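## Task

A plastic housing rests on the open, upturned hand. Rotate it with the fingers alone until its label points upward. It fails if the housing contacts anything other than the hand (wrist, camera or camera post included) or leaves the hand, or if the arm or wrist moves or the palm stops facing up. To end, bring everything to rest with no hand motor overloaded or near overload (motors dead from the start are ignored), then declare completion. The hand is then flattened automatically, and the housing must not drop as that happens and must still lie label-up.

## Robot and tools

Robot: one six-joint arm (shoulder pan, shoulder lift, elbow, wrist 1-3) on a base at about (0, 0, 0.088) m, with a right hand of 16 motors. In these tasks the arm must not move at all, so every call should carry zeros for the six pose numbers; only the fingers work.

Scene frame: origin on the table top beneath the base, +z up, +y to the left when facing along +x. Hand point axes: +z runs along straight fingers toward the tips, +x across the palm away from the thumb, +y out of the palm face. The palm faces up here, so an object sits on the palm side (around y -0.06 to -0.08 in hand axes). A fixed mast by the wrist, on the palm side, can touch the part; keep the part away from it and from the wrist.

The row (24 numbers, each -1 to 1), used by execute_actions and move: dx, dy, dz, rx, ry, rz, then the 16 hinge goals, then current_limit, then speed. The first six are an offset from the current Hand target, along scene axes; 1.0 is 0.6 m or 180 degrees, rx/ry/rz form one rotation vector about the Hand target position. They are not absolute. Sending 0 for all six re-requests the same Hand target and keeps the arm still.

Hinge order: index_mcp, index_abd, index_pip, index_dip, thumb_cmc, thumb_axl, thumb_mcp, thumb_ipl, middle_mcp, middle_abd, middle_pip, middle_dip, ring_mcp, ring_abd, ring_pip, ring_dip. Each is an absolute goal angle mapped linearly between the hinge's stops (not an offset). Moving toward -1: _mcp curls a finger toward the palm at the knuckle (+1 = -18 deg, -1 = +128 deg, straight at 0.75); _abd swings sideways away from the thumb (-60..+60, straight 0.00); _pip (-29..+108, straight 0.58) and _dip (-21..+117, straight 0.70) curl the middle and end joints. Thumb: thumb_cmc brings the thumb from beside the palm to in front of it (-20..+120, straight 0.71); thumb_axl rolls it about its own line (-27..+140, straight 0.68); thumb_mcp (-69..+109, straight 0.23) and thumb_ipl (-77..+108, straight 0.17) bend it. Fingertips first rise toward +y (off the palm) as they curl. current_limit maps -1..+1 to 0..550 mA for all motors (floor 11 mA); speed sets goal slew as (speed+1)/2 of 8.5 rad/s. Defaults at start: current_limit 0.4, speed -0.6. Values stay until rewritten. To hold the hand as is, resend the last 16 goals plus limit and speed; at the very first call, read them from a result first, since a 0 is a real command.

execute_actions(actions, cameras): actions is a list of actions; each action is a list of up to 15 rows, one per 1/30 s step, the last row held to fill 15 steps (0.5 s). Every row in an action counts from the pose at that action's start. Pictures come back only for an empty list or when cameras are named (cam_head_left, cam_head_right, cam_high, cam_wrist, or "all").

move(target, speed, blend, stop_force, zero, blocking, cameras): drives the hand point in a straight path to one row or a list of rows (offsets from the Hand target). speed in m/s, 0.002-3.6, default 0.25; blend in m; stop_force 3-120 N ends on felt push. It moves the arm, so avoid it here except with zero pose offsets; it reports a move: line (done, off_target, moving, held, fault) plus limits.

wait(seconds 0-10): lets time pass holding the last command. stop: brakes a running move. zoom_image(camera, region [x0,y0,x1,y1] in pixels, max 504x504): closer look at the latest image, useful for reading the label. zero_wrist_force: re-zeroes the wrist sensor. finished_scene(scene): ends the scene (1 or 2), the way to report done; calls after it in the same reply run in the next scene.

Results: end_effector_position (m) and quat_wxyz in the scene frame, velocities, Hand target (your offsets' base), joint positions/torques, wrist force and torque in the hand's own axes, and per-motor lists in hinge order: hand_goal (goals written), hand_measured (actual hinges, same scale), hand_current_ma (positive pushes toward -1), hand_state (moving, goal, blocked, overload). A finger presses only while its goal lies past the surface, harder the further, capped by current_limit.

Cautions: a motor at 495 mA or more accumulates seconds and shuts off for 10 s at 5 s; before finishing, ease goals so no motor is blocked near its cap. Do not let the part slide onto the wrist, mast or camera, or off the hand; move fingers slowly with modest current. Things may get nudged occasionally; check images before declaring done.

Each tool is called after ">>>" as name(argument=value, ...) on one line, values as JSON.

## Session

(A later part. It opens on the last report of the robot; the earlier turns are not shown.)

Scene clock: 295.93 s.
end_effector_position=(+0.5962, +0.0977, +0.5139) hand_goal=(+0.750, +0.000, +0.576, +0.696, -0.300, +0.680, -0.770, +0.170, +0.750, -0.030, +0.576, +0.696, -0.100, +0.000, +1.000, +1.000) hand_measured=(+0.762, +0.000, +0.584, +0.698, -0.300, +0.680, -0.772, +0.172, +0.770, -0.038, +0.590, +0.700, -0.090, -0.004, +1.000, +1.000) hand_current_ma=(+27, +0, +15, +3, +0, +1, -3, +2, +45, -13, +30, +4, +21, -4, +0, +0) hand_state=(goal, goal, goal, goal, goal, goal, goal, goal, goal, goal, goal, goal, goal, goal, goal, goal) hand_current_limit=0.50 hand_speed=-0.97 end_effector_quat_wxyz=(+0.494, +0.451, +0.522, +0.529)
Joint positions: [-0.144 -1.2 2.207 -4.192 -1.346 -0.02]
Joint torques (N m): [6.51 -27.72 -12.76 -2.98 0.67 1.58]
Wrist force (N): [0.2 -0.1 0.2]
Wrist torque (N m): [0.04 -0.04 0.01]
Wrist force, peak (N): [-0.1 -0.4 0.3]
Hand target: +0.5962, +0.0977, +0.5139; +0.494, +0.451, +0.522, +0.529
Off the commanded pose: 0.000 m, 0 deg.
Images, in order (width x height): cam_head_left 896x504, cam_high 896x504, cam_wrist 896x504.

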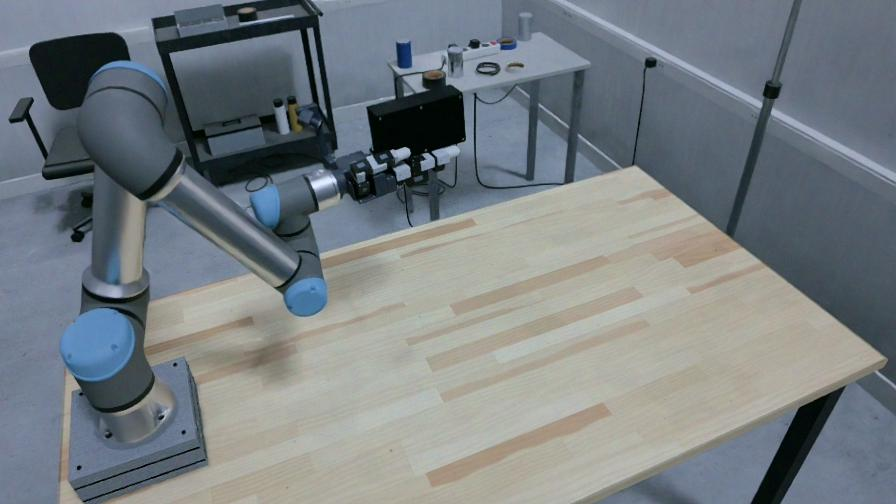

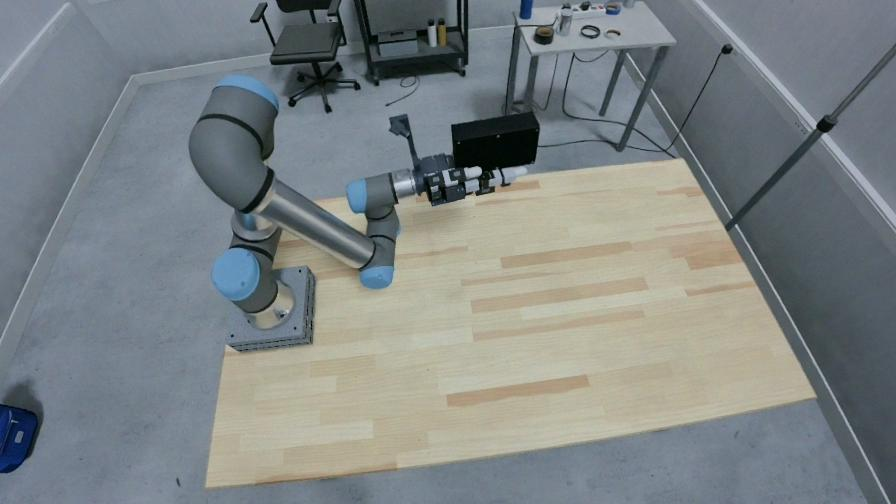

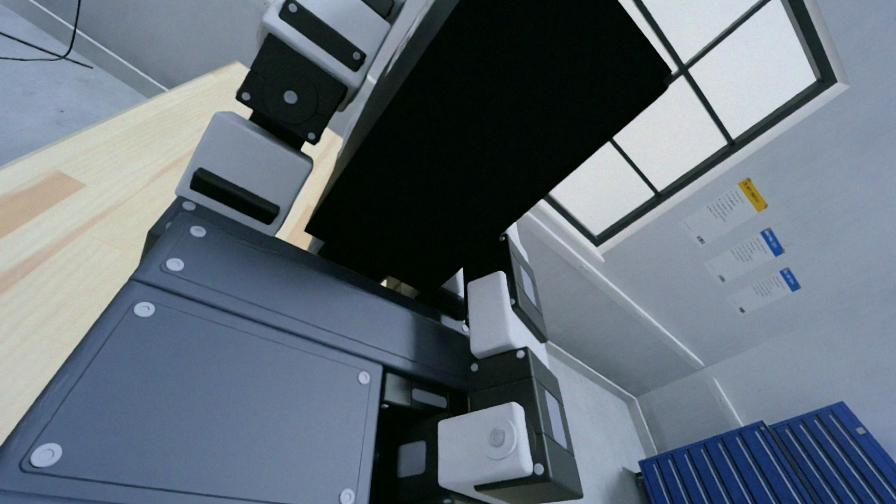

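>>> execute_actions(actions=[[[0,0,0,0,0,0,0.75,0.0,0.576,0.696,-0.30,0.68,-0.77,0.17,0.75,-0.03,0.576,0.696,-0.05,-0.10,1.0,1.0,0.5,-0.95]],[[0,0,0,0,0,0,0.75,0.0,0.576,0.696,-0.30,0.68,-0.77,0.17,0.75,-0.03,0.576,0.696,0.15,-0.10,0.9,0.9,0.5,-0.93]],[[0,0,0,0,0,0,0.75,0.0,0.576,0.696,-0.30,0.68,-0.77,0.17,0.75,-0.03,0.576,0.696,0.45,-0.10,0.75,0.8,0.5,-0.93]]], cameras=["cam_high","cam_head_left","cam_wrist"])

>>> zoom_image(camera="cam_wrist", region=[200, 0, 700, 330])

>>> zoom_image(camera="cam_high", region=[420, 80, 560, 210])

Scene clock: 309.07 s.
end_effector_position=(+0.5962, +0.0977, +0.5139) hand_goal=(+0.750, +0.000, +0.576, +0.696, -0.300, +0.680, -0.770, +0.170, +0.750, -0.030, +0.576, +0.696, +0.450, -0.100, +0.750, +0.800) hand_measured=(+0.762, +0.000, +0.584, +0.698, -0.300, +0.680, -0.772, +0.172, +0.770, -0.038, +0.590, +0.700, +0.456, -0.098, +0.758, +0.804) hand_current_ma=(+27, +0, +15, +3, +0, +1, -3, +2, +45, -13, +30, +4, +11, +3, +13, +5) hand_state=(goal, goal, goal, goal, goal, goal, goal, goal, goal, goal, goal, goal, goal, goal, goal, goal) hand_current_limit=0.50 hand_speed=-0.93 end_effector_quat_wxyz=(+0.494, +0.451, +0.522, +0.529)
Joint positions: [-0.144 -1.2 2.207 -4.192 -1.346 -0.02]
Joint torques (N m): [6.06 -27.9 -13.56 -2.96 0.8 1.46]
Wrist force (N): [0.1 -0.2 0.1]
Wrist torque (N m): [0.06 -0.01 0.00]
Wrist force, peak (N): [-0.4 -0.2 0.3]
Hand target: +0.5962, +0.0977, +0.5139; +0.494, +0.451, +0.522, +0.529
Off the commanded pose: 0.000 m, 0 deg.
Images, in order (width x height): cam_head_left 896x504, cam_high 896x504, cam_wrist 896x504.

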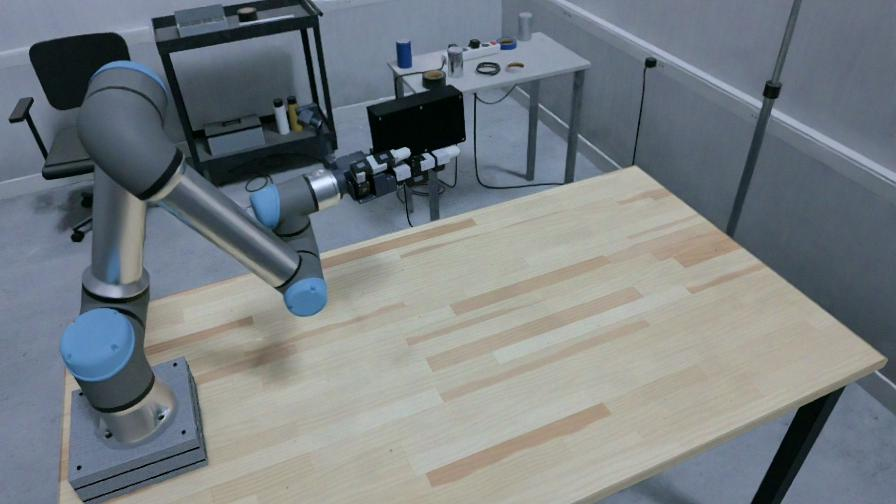

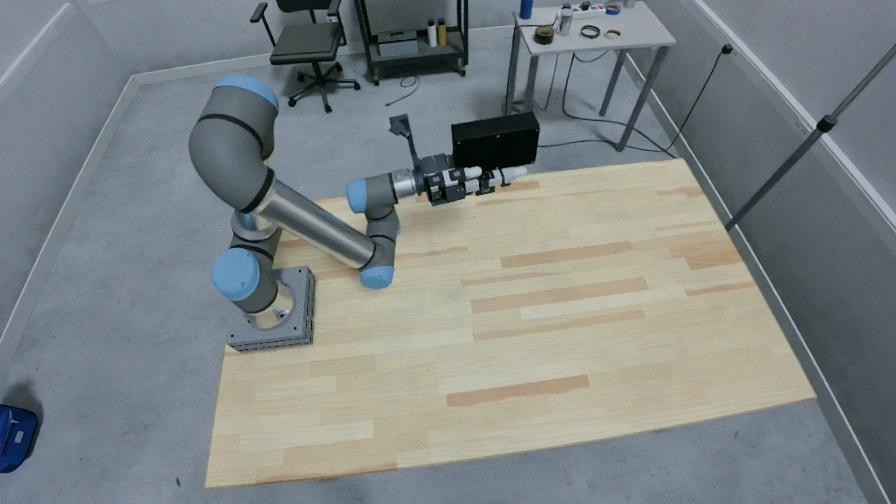

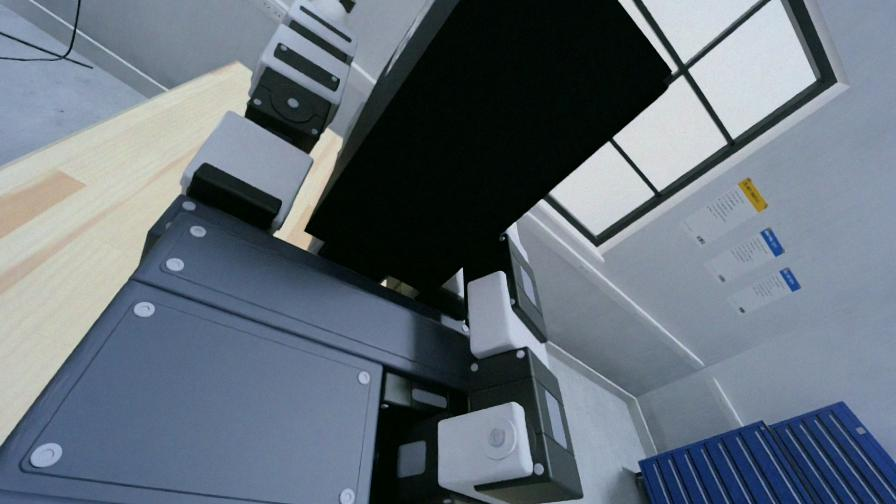

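Scaled by 1.008.

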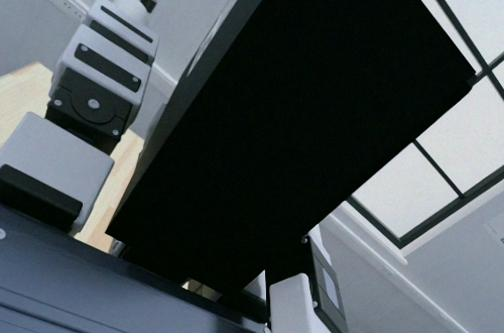

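Scaled by 3.600.

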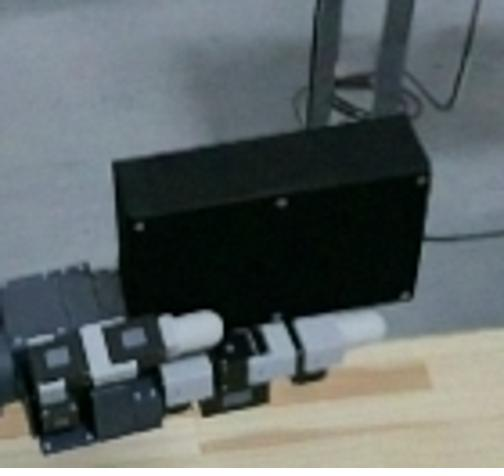

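>>> execute_actions(actions=[[[0,0,0,0,0,0,0.75,0.0,0.576,0.696,-0.30,0.68,-0.77,0.17,0.75,-0.03,0.576,0.696,0.70,-0.05,0.62,0.70,0.5,-0.93]],[[0,0,0,0,0,0,0.75,0.0,0.576,0.696,-0.32,0.68,-0.77,0.17,0.75,-0.03,0.576,0.696,0.80,-0.03,0.576,0.696,0.5,-0.93]],[[0,0,0,0,0,0,0.75,0.0,0.576,0.696,-0.34,0.68,-0.77,0.17,0.75,-0.03,0.576,0.696,0.80,-0.03,0.576,0.696,0.5,-0.95]]], cameras=["cam_high","cam_head_left","cam_wrist"])

>>> zoom_image(camera="cam_wrist", region=[200, 0, 700, 330])

>>> zoom_image(camera="cam_high", region=[420, 80, 560, 210])

Scene clock: 311.87 s.
end_effector_position=(+0.5962, +0.0977, +0.5139) hand_goal=(+0.750, +0.000, +0.576, +0.696, -0.340, +0.680, -0.770, +0.170, +0.750, -0.030, +0.576, +0.696, +0.800, -0.030, +0.576, +0.696) hand_measured=(+0.762, +0.000, +0.584, +0.698, -0.334, +0.680, -0.772, +0.172, +0.770, -0.038, +0.590, +0.700, +0.806, -0.034, +0.584, +0.700) hand_current_ma=(+27, +0, +15, +3, +8, +1, -3, +2, +45, -13, +30, +4, +12, -4, +14, +5) hand_state=(goal, goal, goal, goal, goal, goal, goal, goal, goal, goal, goal, goal, goal, goal, goal, goal) hand_current_limit=0.50 hand_speed=-0.95 end_effector_quat_wxyz=(+0.494, +0.451, +0.522, +0.529)
Joint positions: [-0.144 -1.2 2.207 -4.192 -1.346 -0.02]
Joint torques (N m): [5.69 -28.28 -13.5 -3.03 0.74 1.5]
Wrist force (N): [-0.1 -0.1 0.1]
Wrist torque (N m): [0.07 0.01 -0.02]
Wrist force, peak (N): [-0.4 0.0 0.3]
Hand target: +0.5962, +0.0977, +0.5139; +0.494, +0.451, +0.522, +0.529
Off the commanded pose: 0.000 m, 0 deg.
Images, in order (width x height): cam_head_left 896x504, cam_high 896x504, cam_wrist 896x504.

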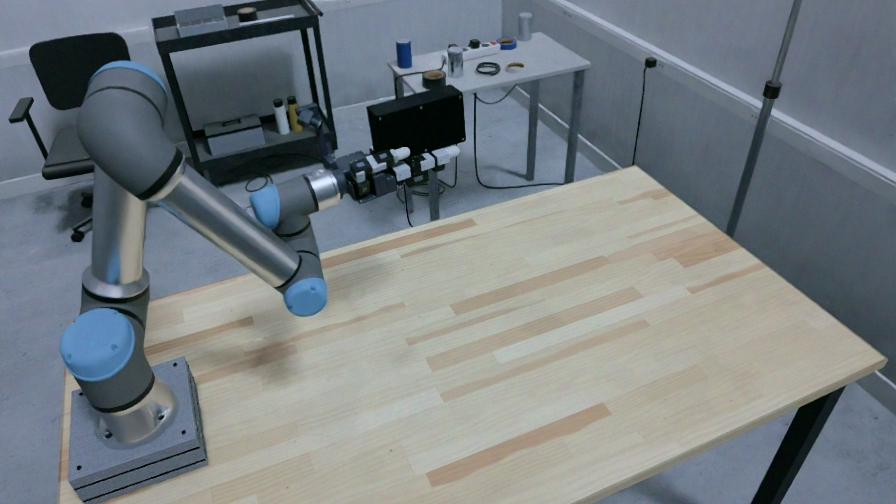

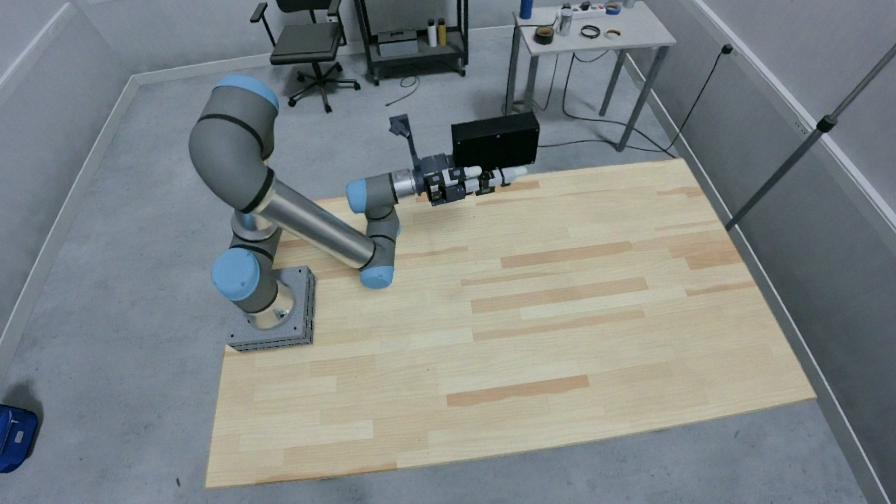

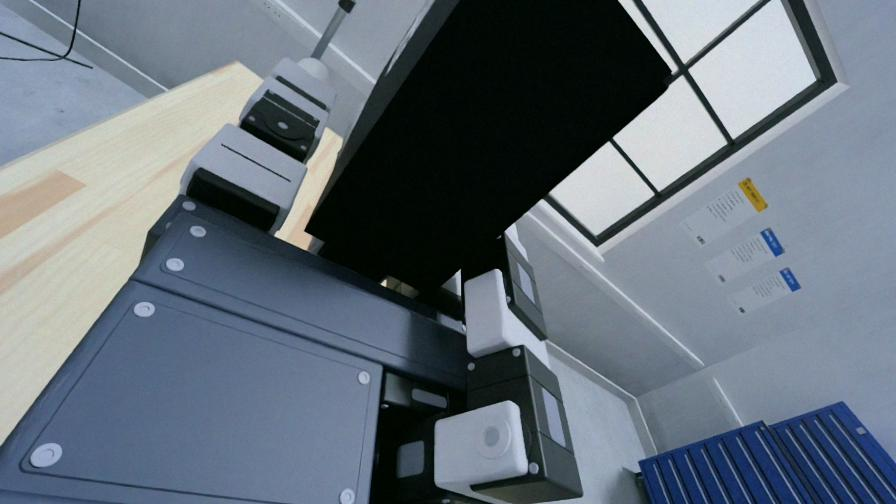

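Scaled by 1.008.

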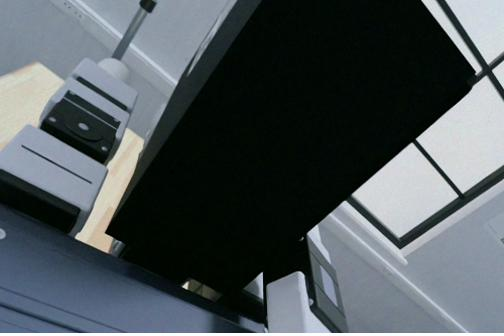

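Scaled by 3.600.

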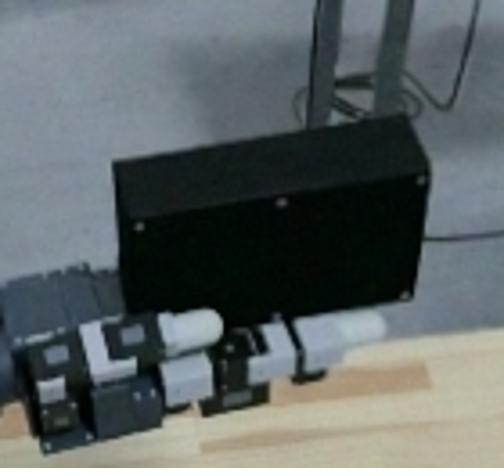

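>>> execute_actions(actions=[[[0,0,0,0,0,0,0.75,-0.05,0.576,0.696,-0.42,0.68,-0.78,0.17,0.75,-0.06,0.576,0.696,0.80,-0.10,0.576,0.696,0.5,-0.96]],[[0,0,0,0,0,0,0.75,-0.10,0.576,0.696,-0.48,0.68,-0.79,0.17,0.75,-0.11,0.576,0.696,0.80,-0.15,0.576,0.696,0.5,-0.96]]], cameras=["cam_high","cam_head_left","cam_wrist"])

>>> zoom_image(camera="cam_wrist", region=[200, 0, 700, 330])

>>> zoom_image(camera="cam_high", region=[420, 80, 560, 210])

>>> zoom_image(camera="cam_head_left", region=[340, 50, 490, 190])

Scene clock: 314.07 s.
end_effector_position=(+0.5962, +0.0977, +0.5139) hand_goal=(+0.750, -0.100, +0.576, +0.696, -0.480, +0.680, -0.790, +0.170, +0.750, -0.110, +0.576, +0.696, +0.800, -0.150, +0.576, +0.696) hand_measured=(+0.764, -0.098, +0.584, +0.698, -0.474, +0.680, -0.792, +0.172, +0.770, -0.106, +0.590, +0.700, +0.806, -0.148, +0.584, +0.700) hand_current_ma=(+28, +3, +14, +3, +10, +1, -2, +2, +46, +6, +28, +4, +12, +3, +14, +5) hand_state=(goal, goal, goal, goal, goal, goal, goal, goal, goal, goal, goal, goal, goal, goal, goal, goal) hand_current_limit=0.50 hand_speed=-0.96 end_effector_quat_wxyz=(+0.494, +0.451, +0.522, +0.529)
Joint positions: [-0.144 -1.2 2.207 -4.192 -1.346 -0.02]
Joint torques (N m): [5.62 -28.02 -13.77 -3.04 0.76 1.35]
Wrist force (N): [0.0 0.0 0.4]
Wrist torque (N m): [0.06 -0.02 -0.02]
Wrist force, peak (N): [-0.2 -0.4 -0.1]
Hand target: +0.5962, +0.0977, +0.5139; +0.494, +0.451, +0.522, +0.529
Off the commanded pose: 0.000 m, 0 deg.
Images, in order (width x height): cam_head_left 896x504, cam_high 896x504, cam_wrist 896x504.

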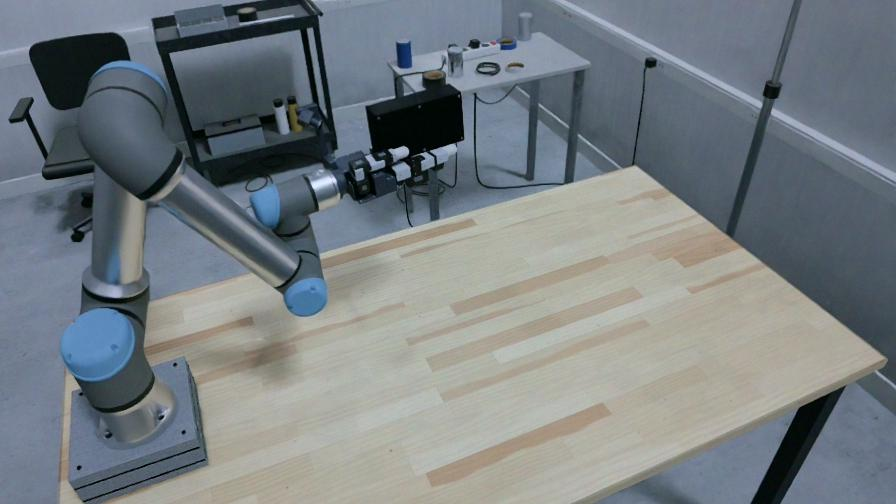

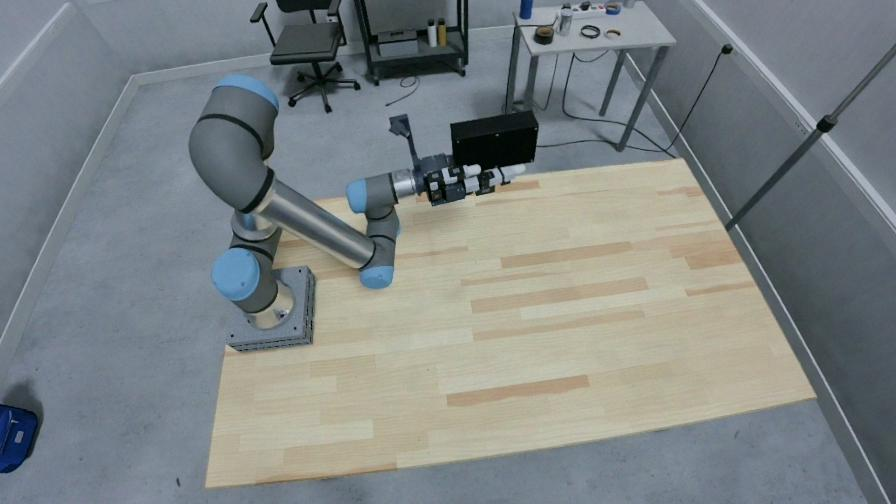

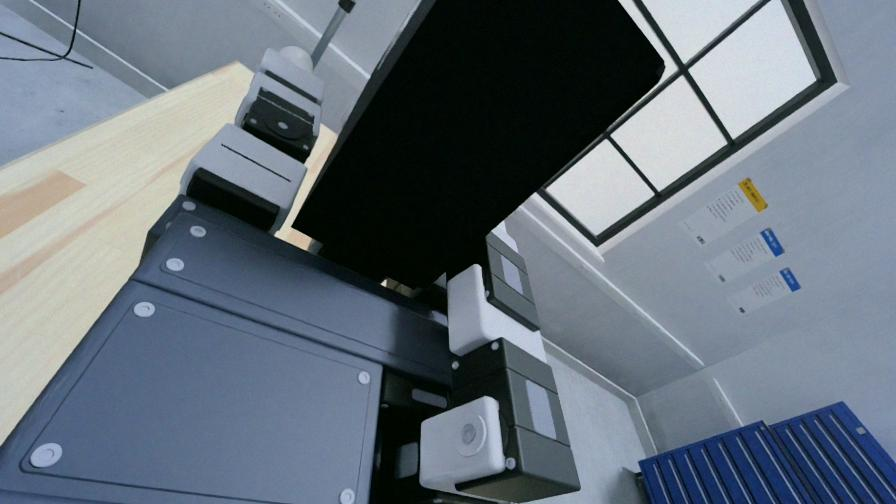

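Scaled by 1.008.

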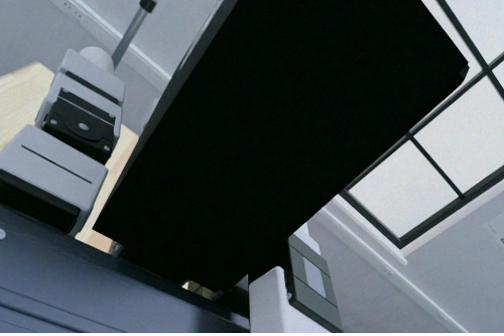

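Scaled by 3.600.

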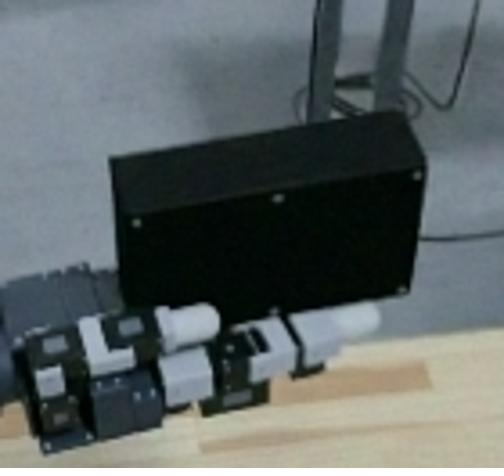

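Scaled by 3.360.

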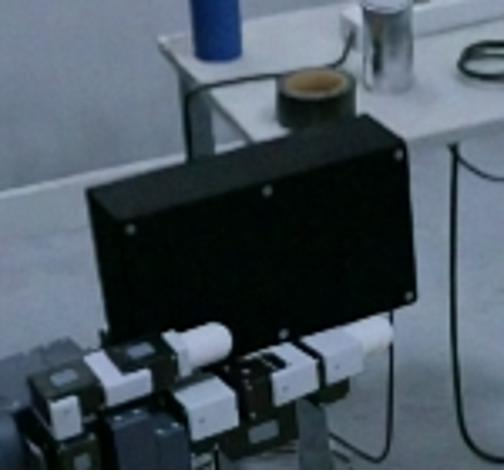

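>>> execute_actions(actions=[[[0,0,0,0,0,0,0.75,-0.15,0.576,0.696,-0.54,0.68,-0.79,0.17,0.75,-0.16,0.576,0.696,0.80,-0.20,0.576,0.696,0.5,-0.96]],[[0,0,0,0,0,0,0.75,-0.20,0.576,0.696,-0.60,0.68,-0.79,0.17,0.75,-0.21,0.576,0.696,0.80,-0.25,0.576,0.696,0.5,-0.96]],[[0,0,0,0,0,0,0.75,-0.25,0.576,0.696,-0.66,0.68,-0.79,0.17,0.75,-0.26,0.576,0.696,0.80,-0.30,0.576,0.696,0.5,-0.96]]], cameras=["cam_high","cam_head_left","cam_wrist"])

>>> zoom_image(camera="cam_wrist", region=[200, 0, 700, 330])

>>> zoom_image(camera="cam_high", region=[420, 80, 560, 210])

>>> zoom_image(camera="cam_head_left", region=[340, 50, 490, 190])

Scene clock: 316.77 s.
end_effector_position=(+0.5962, +0.0977, +0.5139) hand_goal=(+0.750, -0.250, +0.576, +0.696, -0.660, +0.680, -0.790, +0.170, +0.750, -0.260, +0.576, +0.696, +0.800, -0.300, +0.576, +0.696) hand_measured=(+0.764, -0.242, +0.584, +0.698, -0.654, +0.680, -0.792, +0.172, +0.770, -0.258, +0.588, +0.700, +0.806, -0.298, +0.584, +0.700) hand_current_ma=(+30, +13, +14, +3, +11, +1, -2, +2, +47, +1, +22, +4, +12, +3, +13, +5) hand_state=(goal, goal, goal, goal, goal, goal, goal, goal, goal, goal, goal, goal, goal, goal, goal, goal) hand_current_limit=0.50 hand_speed=-0.96 end_effector_quat_wxyz=(+0.494, +0.451, +0.522, +0.529)
Joint positions: [-0.144 -1.2 2.207 -4.192 -1.346 -0.02]
Joint torques (N m): [5.51 -28.11 -13.17 -3.08 0.7 1.46]
Wrist force (N): [0.0 0.0 -0.1]
Wrist torque (N m): [0.10 0.00 -0.05]
Wrist force, peak (N): [-0.1 -0.2 0.5]
Hand target: +0.5962, +0.0977, +0.5139; +0.494, +0.451, +0.522, +0.529
Off the commanded pose: 0.000 m, 0 deg.
Images, in order (width x height): cam_head_left 896x504, cam_high 896x504, cam_wrist 896x504.

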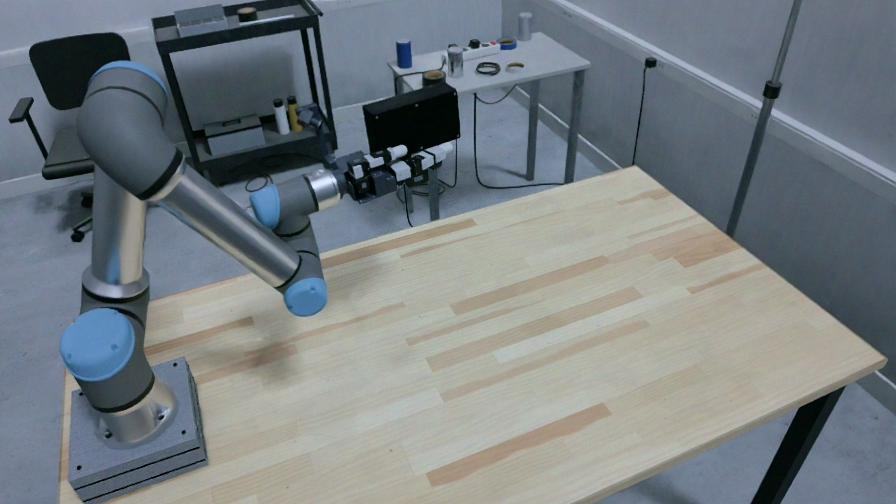

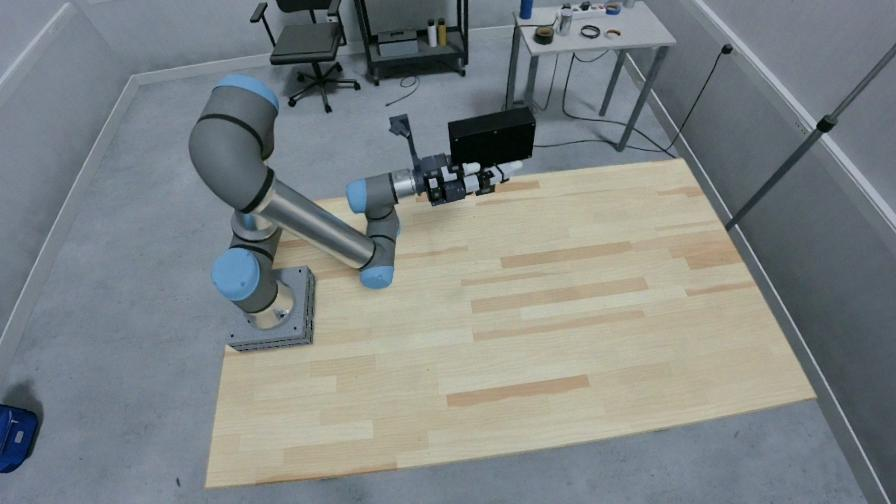

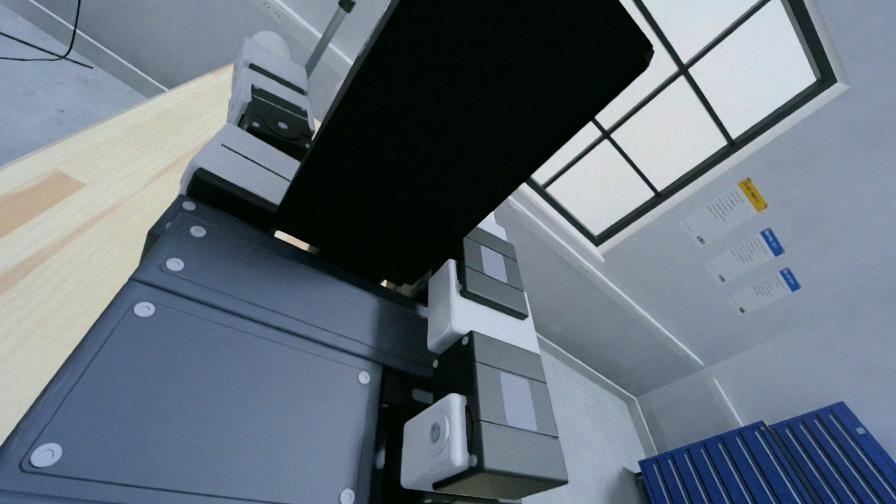

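Scaled by 1.008.

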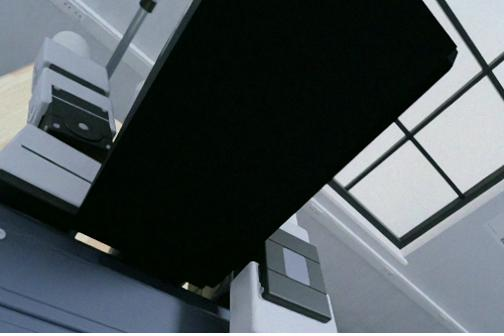

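Scaled by 3.600.

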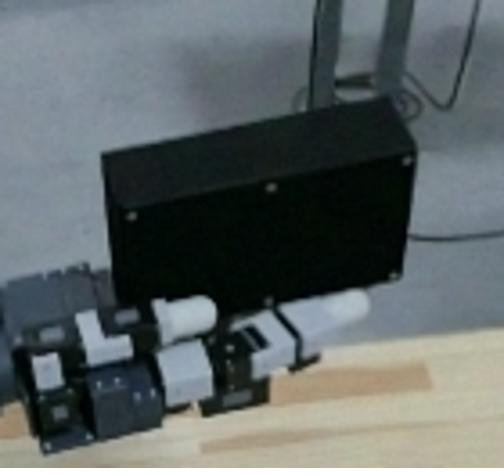

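Scaled by 3.360.

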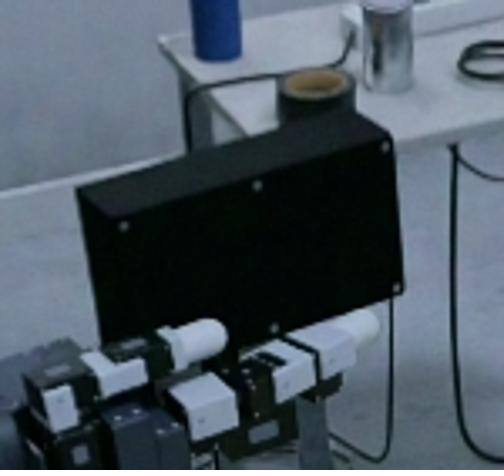

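>>> execute_actions(actions=[[[0,0,0,0,0,0,0.75,-0.30,0.576,0.696,-0.72,0.68,-0.79,0.17,0.75,-0.31,0.576,0.696,0.80,-0.35,0.576,0.696,0.5,-0.96]],[[0,0,0,0,0,0,0.75,-0.34,0.576,0.696,-0.79,0.68,-0.79,0.17,0.75,-0.35,0.576,0.696,0.80,-0.40,0.576,0.696,0.5,-0.96]],[[0,0,0,0,0,0,0.75,-0.38,0.576,0.696,-0.86,0.68,-0.79,0.17,0.75,-0.39,0.576,0.696,0.80,-0.44,0.576,0.696,0.5,-0.96]]], cameras=["cam_high","cam_head_left","cam_wrist"])

>>> zoom_image(camera="cam_wrist", region=[200, 0, 700, 330])

>>> zoom_image(camera="cam_high", region=[420, 80, 560, 210])

>>> zoom_image(camera="cam_head_left", region=[340, 50, 490, 190])

Scene clock: 319.27 s.
end_effector_position=(+0.5962, +0.0977, +0.5139) hand_goal=(+0.750, -0.380, +0.576, +0.696, -0.860, +0.680, -0.790, +0.170, +0.750, -0.390, +0.576, +0.696, +0.800, -0.440, +0.576, +0.696) hand_measured=(+0.764, -0.372, +0.584, +0.698, -0.854, +0.680, -0.792, +0.172, +0.770, -0.390, +0.588, +0.700, +0.806, -0.438, +0.584, +0.700) hand_current_ma=(+32, +11, +14, +3, +8, +1, -3, +2, +47, +0, +21, +4, +12, +3, +13, +5) hand_state=(goal, goal, goal, goal, goal, goal, goal, goal, goal, goal, goal, goal, goal, goal, goal, goal) hand_current_limit=0.50 hand_speed=-0.96 end_effector_quat_wxyz=(+0.494, +0.451, +0.522, +0.529)
Joint positions: [-0.144 -1.2 2.207 -4.192 -1.346 -0.02]
Joint torques (N m): [5.9 -28.47 -13.88 -3.04 0.79 1.48]
Wrist force (N): [-0.2 -0.2 -0.1]
Wrist torque (N m): [0.05 0.02 -0.10]
Wrist force, peak (N): [0.0 -0.4 0.2]
Hand target: +0.5962, +0.0977, +0.5139; +0.494, +0.451, +0.522, +0.529
Off the commanded pose: 0.000 m, 0 deg.
Images, in order (width x height): cam_head_left 896x504, cam_high 896x504, cam_wrist 896x504.

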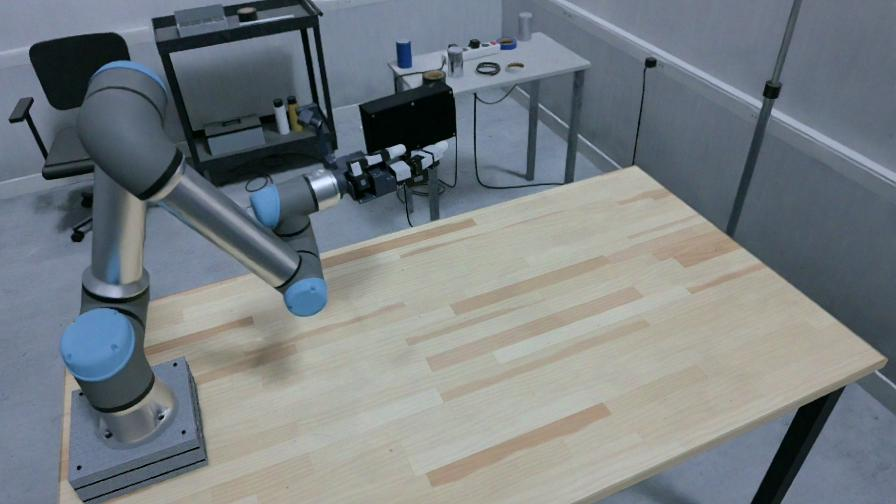

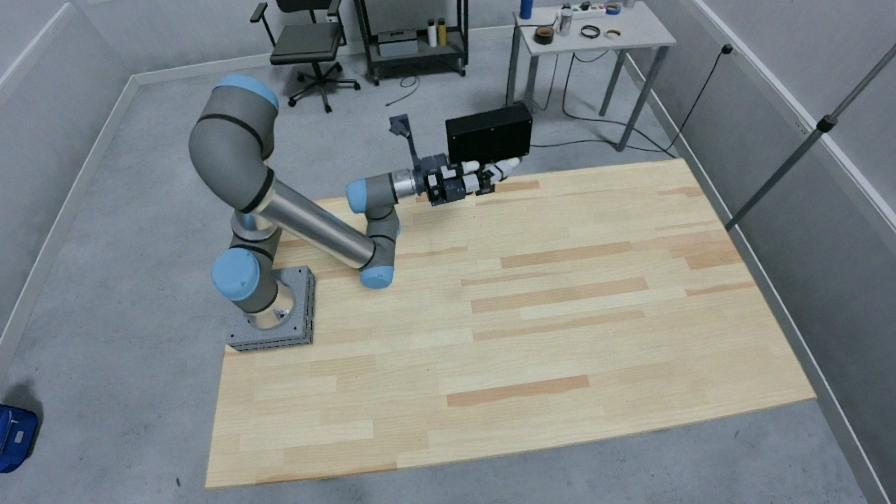

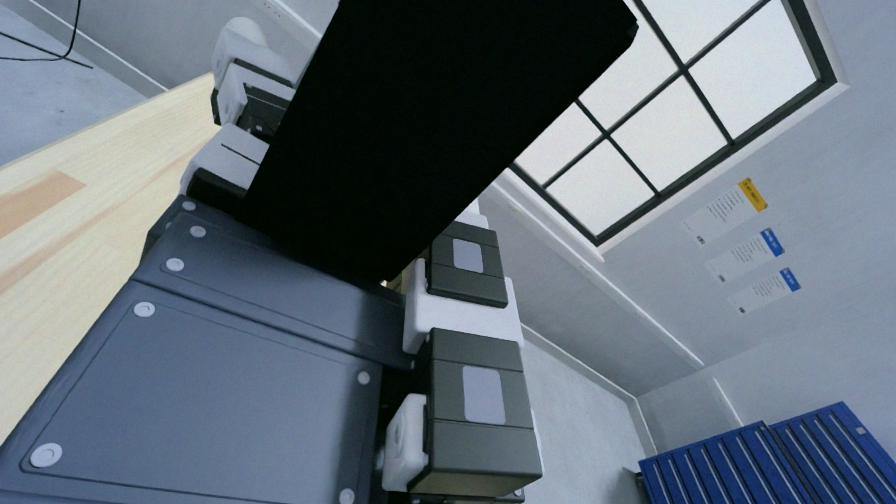

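Scaled by 1.008.

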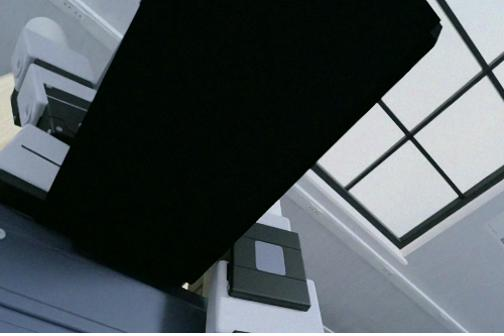

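Scaled by 3.600.

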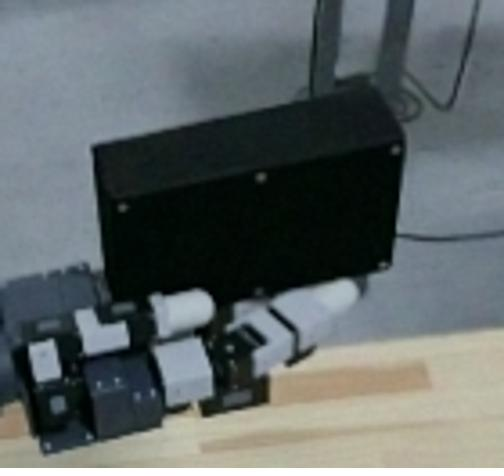

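Scaled by 3.360.

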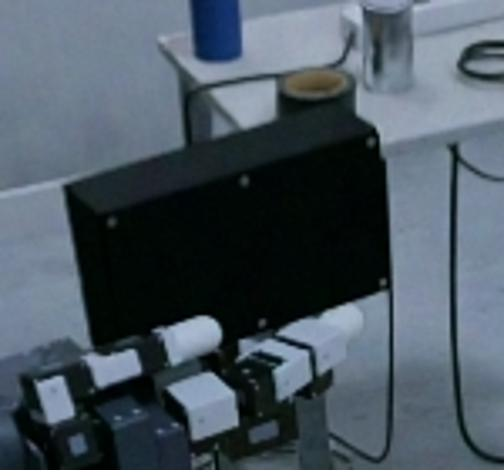

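>>> execute_actions(actions=[])

Scene clock: 321.63 s.
end_effector_position=(+0.5962, +0.0977, +0.5139) hand_goal=(+0.750, -0.380, +0.576, +0.696, -0.860, +0.680, -0.790, +0.170, +0.750, -0.390, +0.576, +0.696, +0.800, -0.440, +0.576, +0.696) hand_measured=(+0.764, -0.372, +0.584, +0.698, -0.854, +0.680, -0.792, +0.172, +0.770, -0.390, +0.588, +0.700, +0.806, -0.438, +0.584, +0.700) hand_current_ma=(+32, +11, +14, +3, +8, +1, -3, +2, +47, +0, +21, +4, +12, +3, +13, +5) hand_state=(goal, goal, goal, goal, goal, goal, goal, goal, goal, goal, goal, goal, goal, goal, goal, goal) hand_current_limit=0.50 hand_speed=-0.96 end_effector_quat_wxyz=(+0.494, +0.451, +0.522, +0.529)
Joint positions: [-0.144 -1.2 2.207 -4.192 -1.346 -0.02]
Joint velocities: within noise
Joint torques (N m): [5.78 -28.12 -13.6 -3.13 0.78 1.28]
Wrist force (N): [-0.1 -0.4 0.3]
Wrist torque (N m): [0.00 0.00 -0.10]
Wrist force, peak (N): [-0.1 -0.4 0.3]
Hand target: +0.5962, +0.0977, +0.5139; +0.494, +0.451, +0.522, +0.529
Off the commanded pose: 0.000 m, 0 deg.

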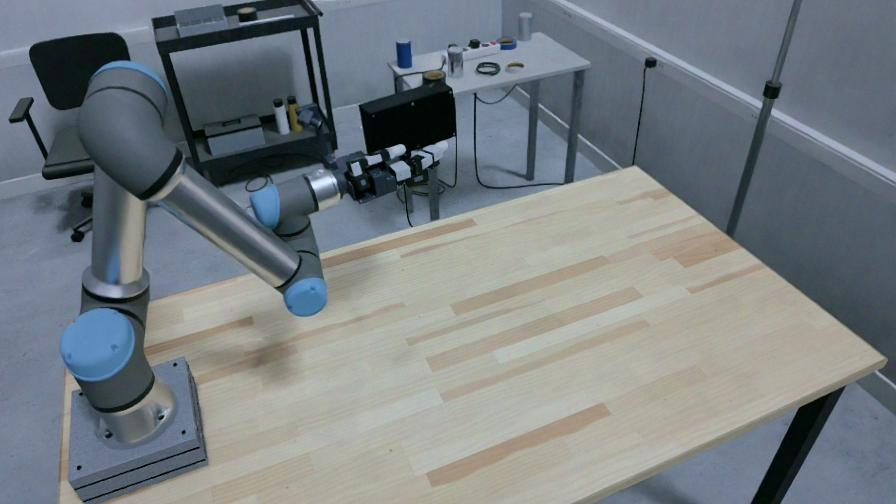

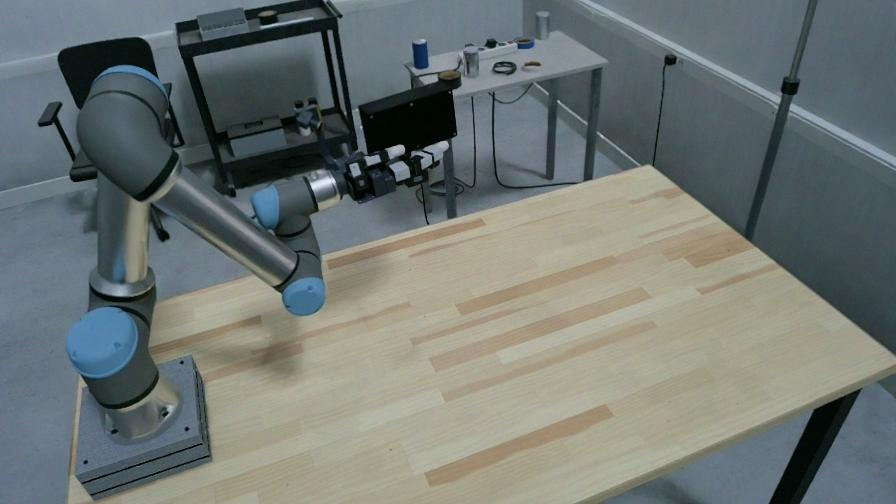

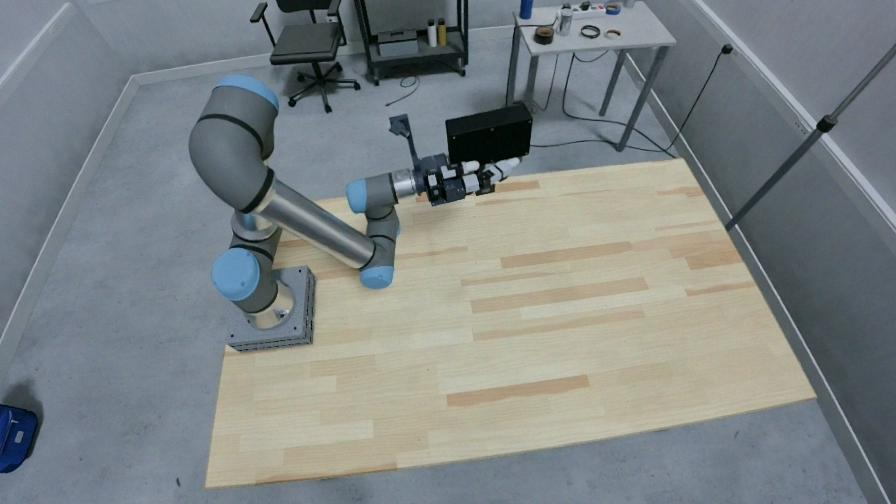

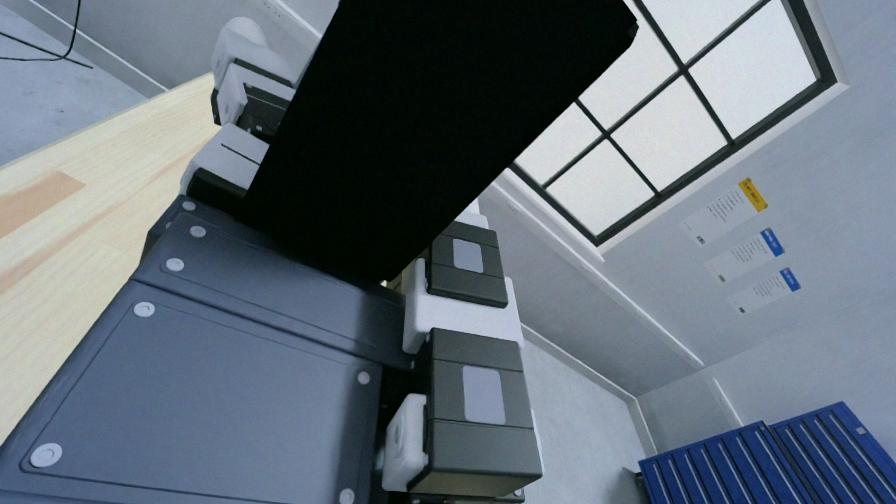

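>>> zoom_image(camera="cam_wrist", region=[200, 0, 700, 330])

>>> zoom_image(camera="cam_high", region=[420, 80, 560, 210])

>>> zoom_image(camera="cam_head_left", region=[340, 50, 490, 220])

Scaled by 1.008.

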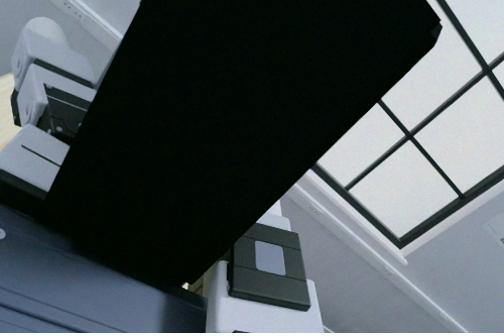

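Scaled by 3.600.

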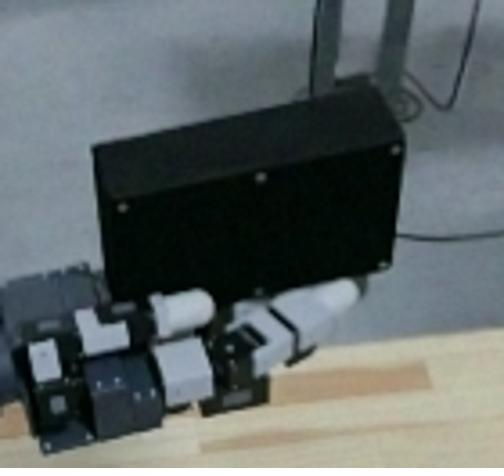

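Scaled by 2.965.

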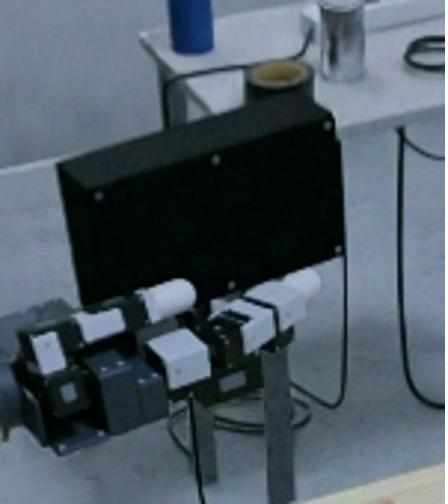

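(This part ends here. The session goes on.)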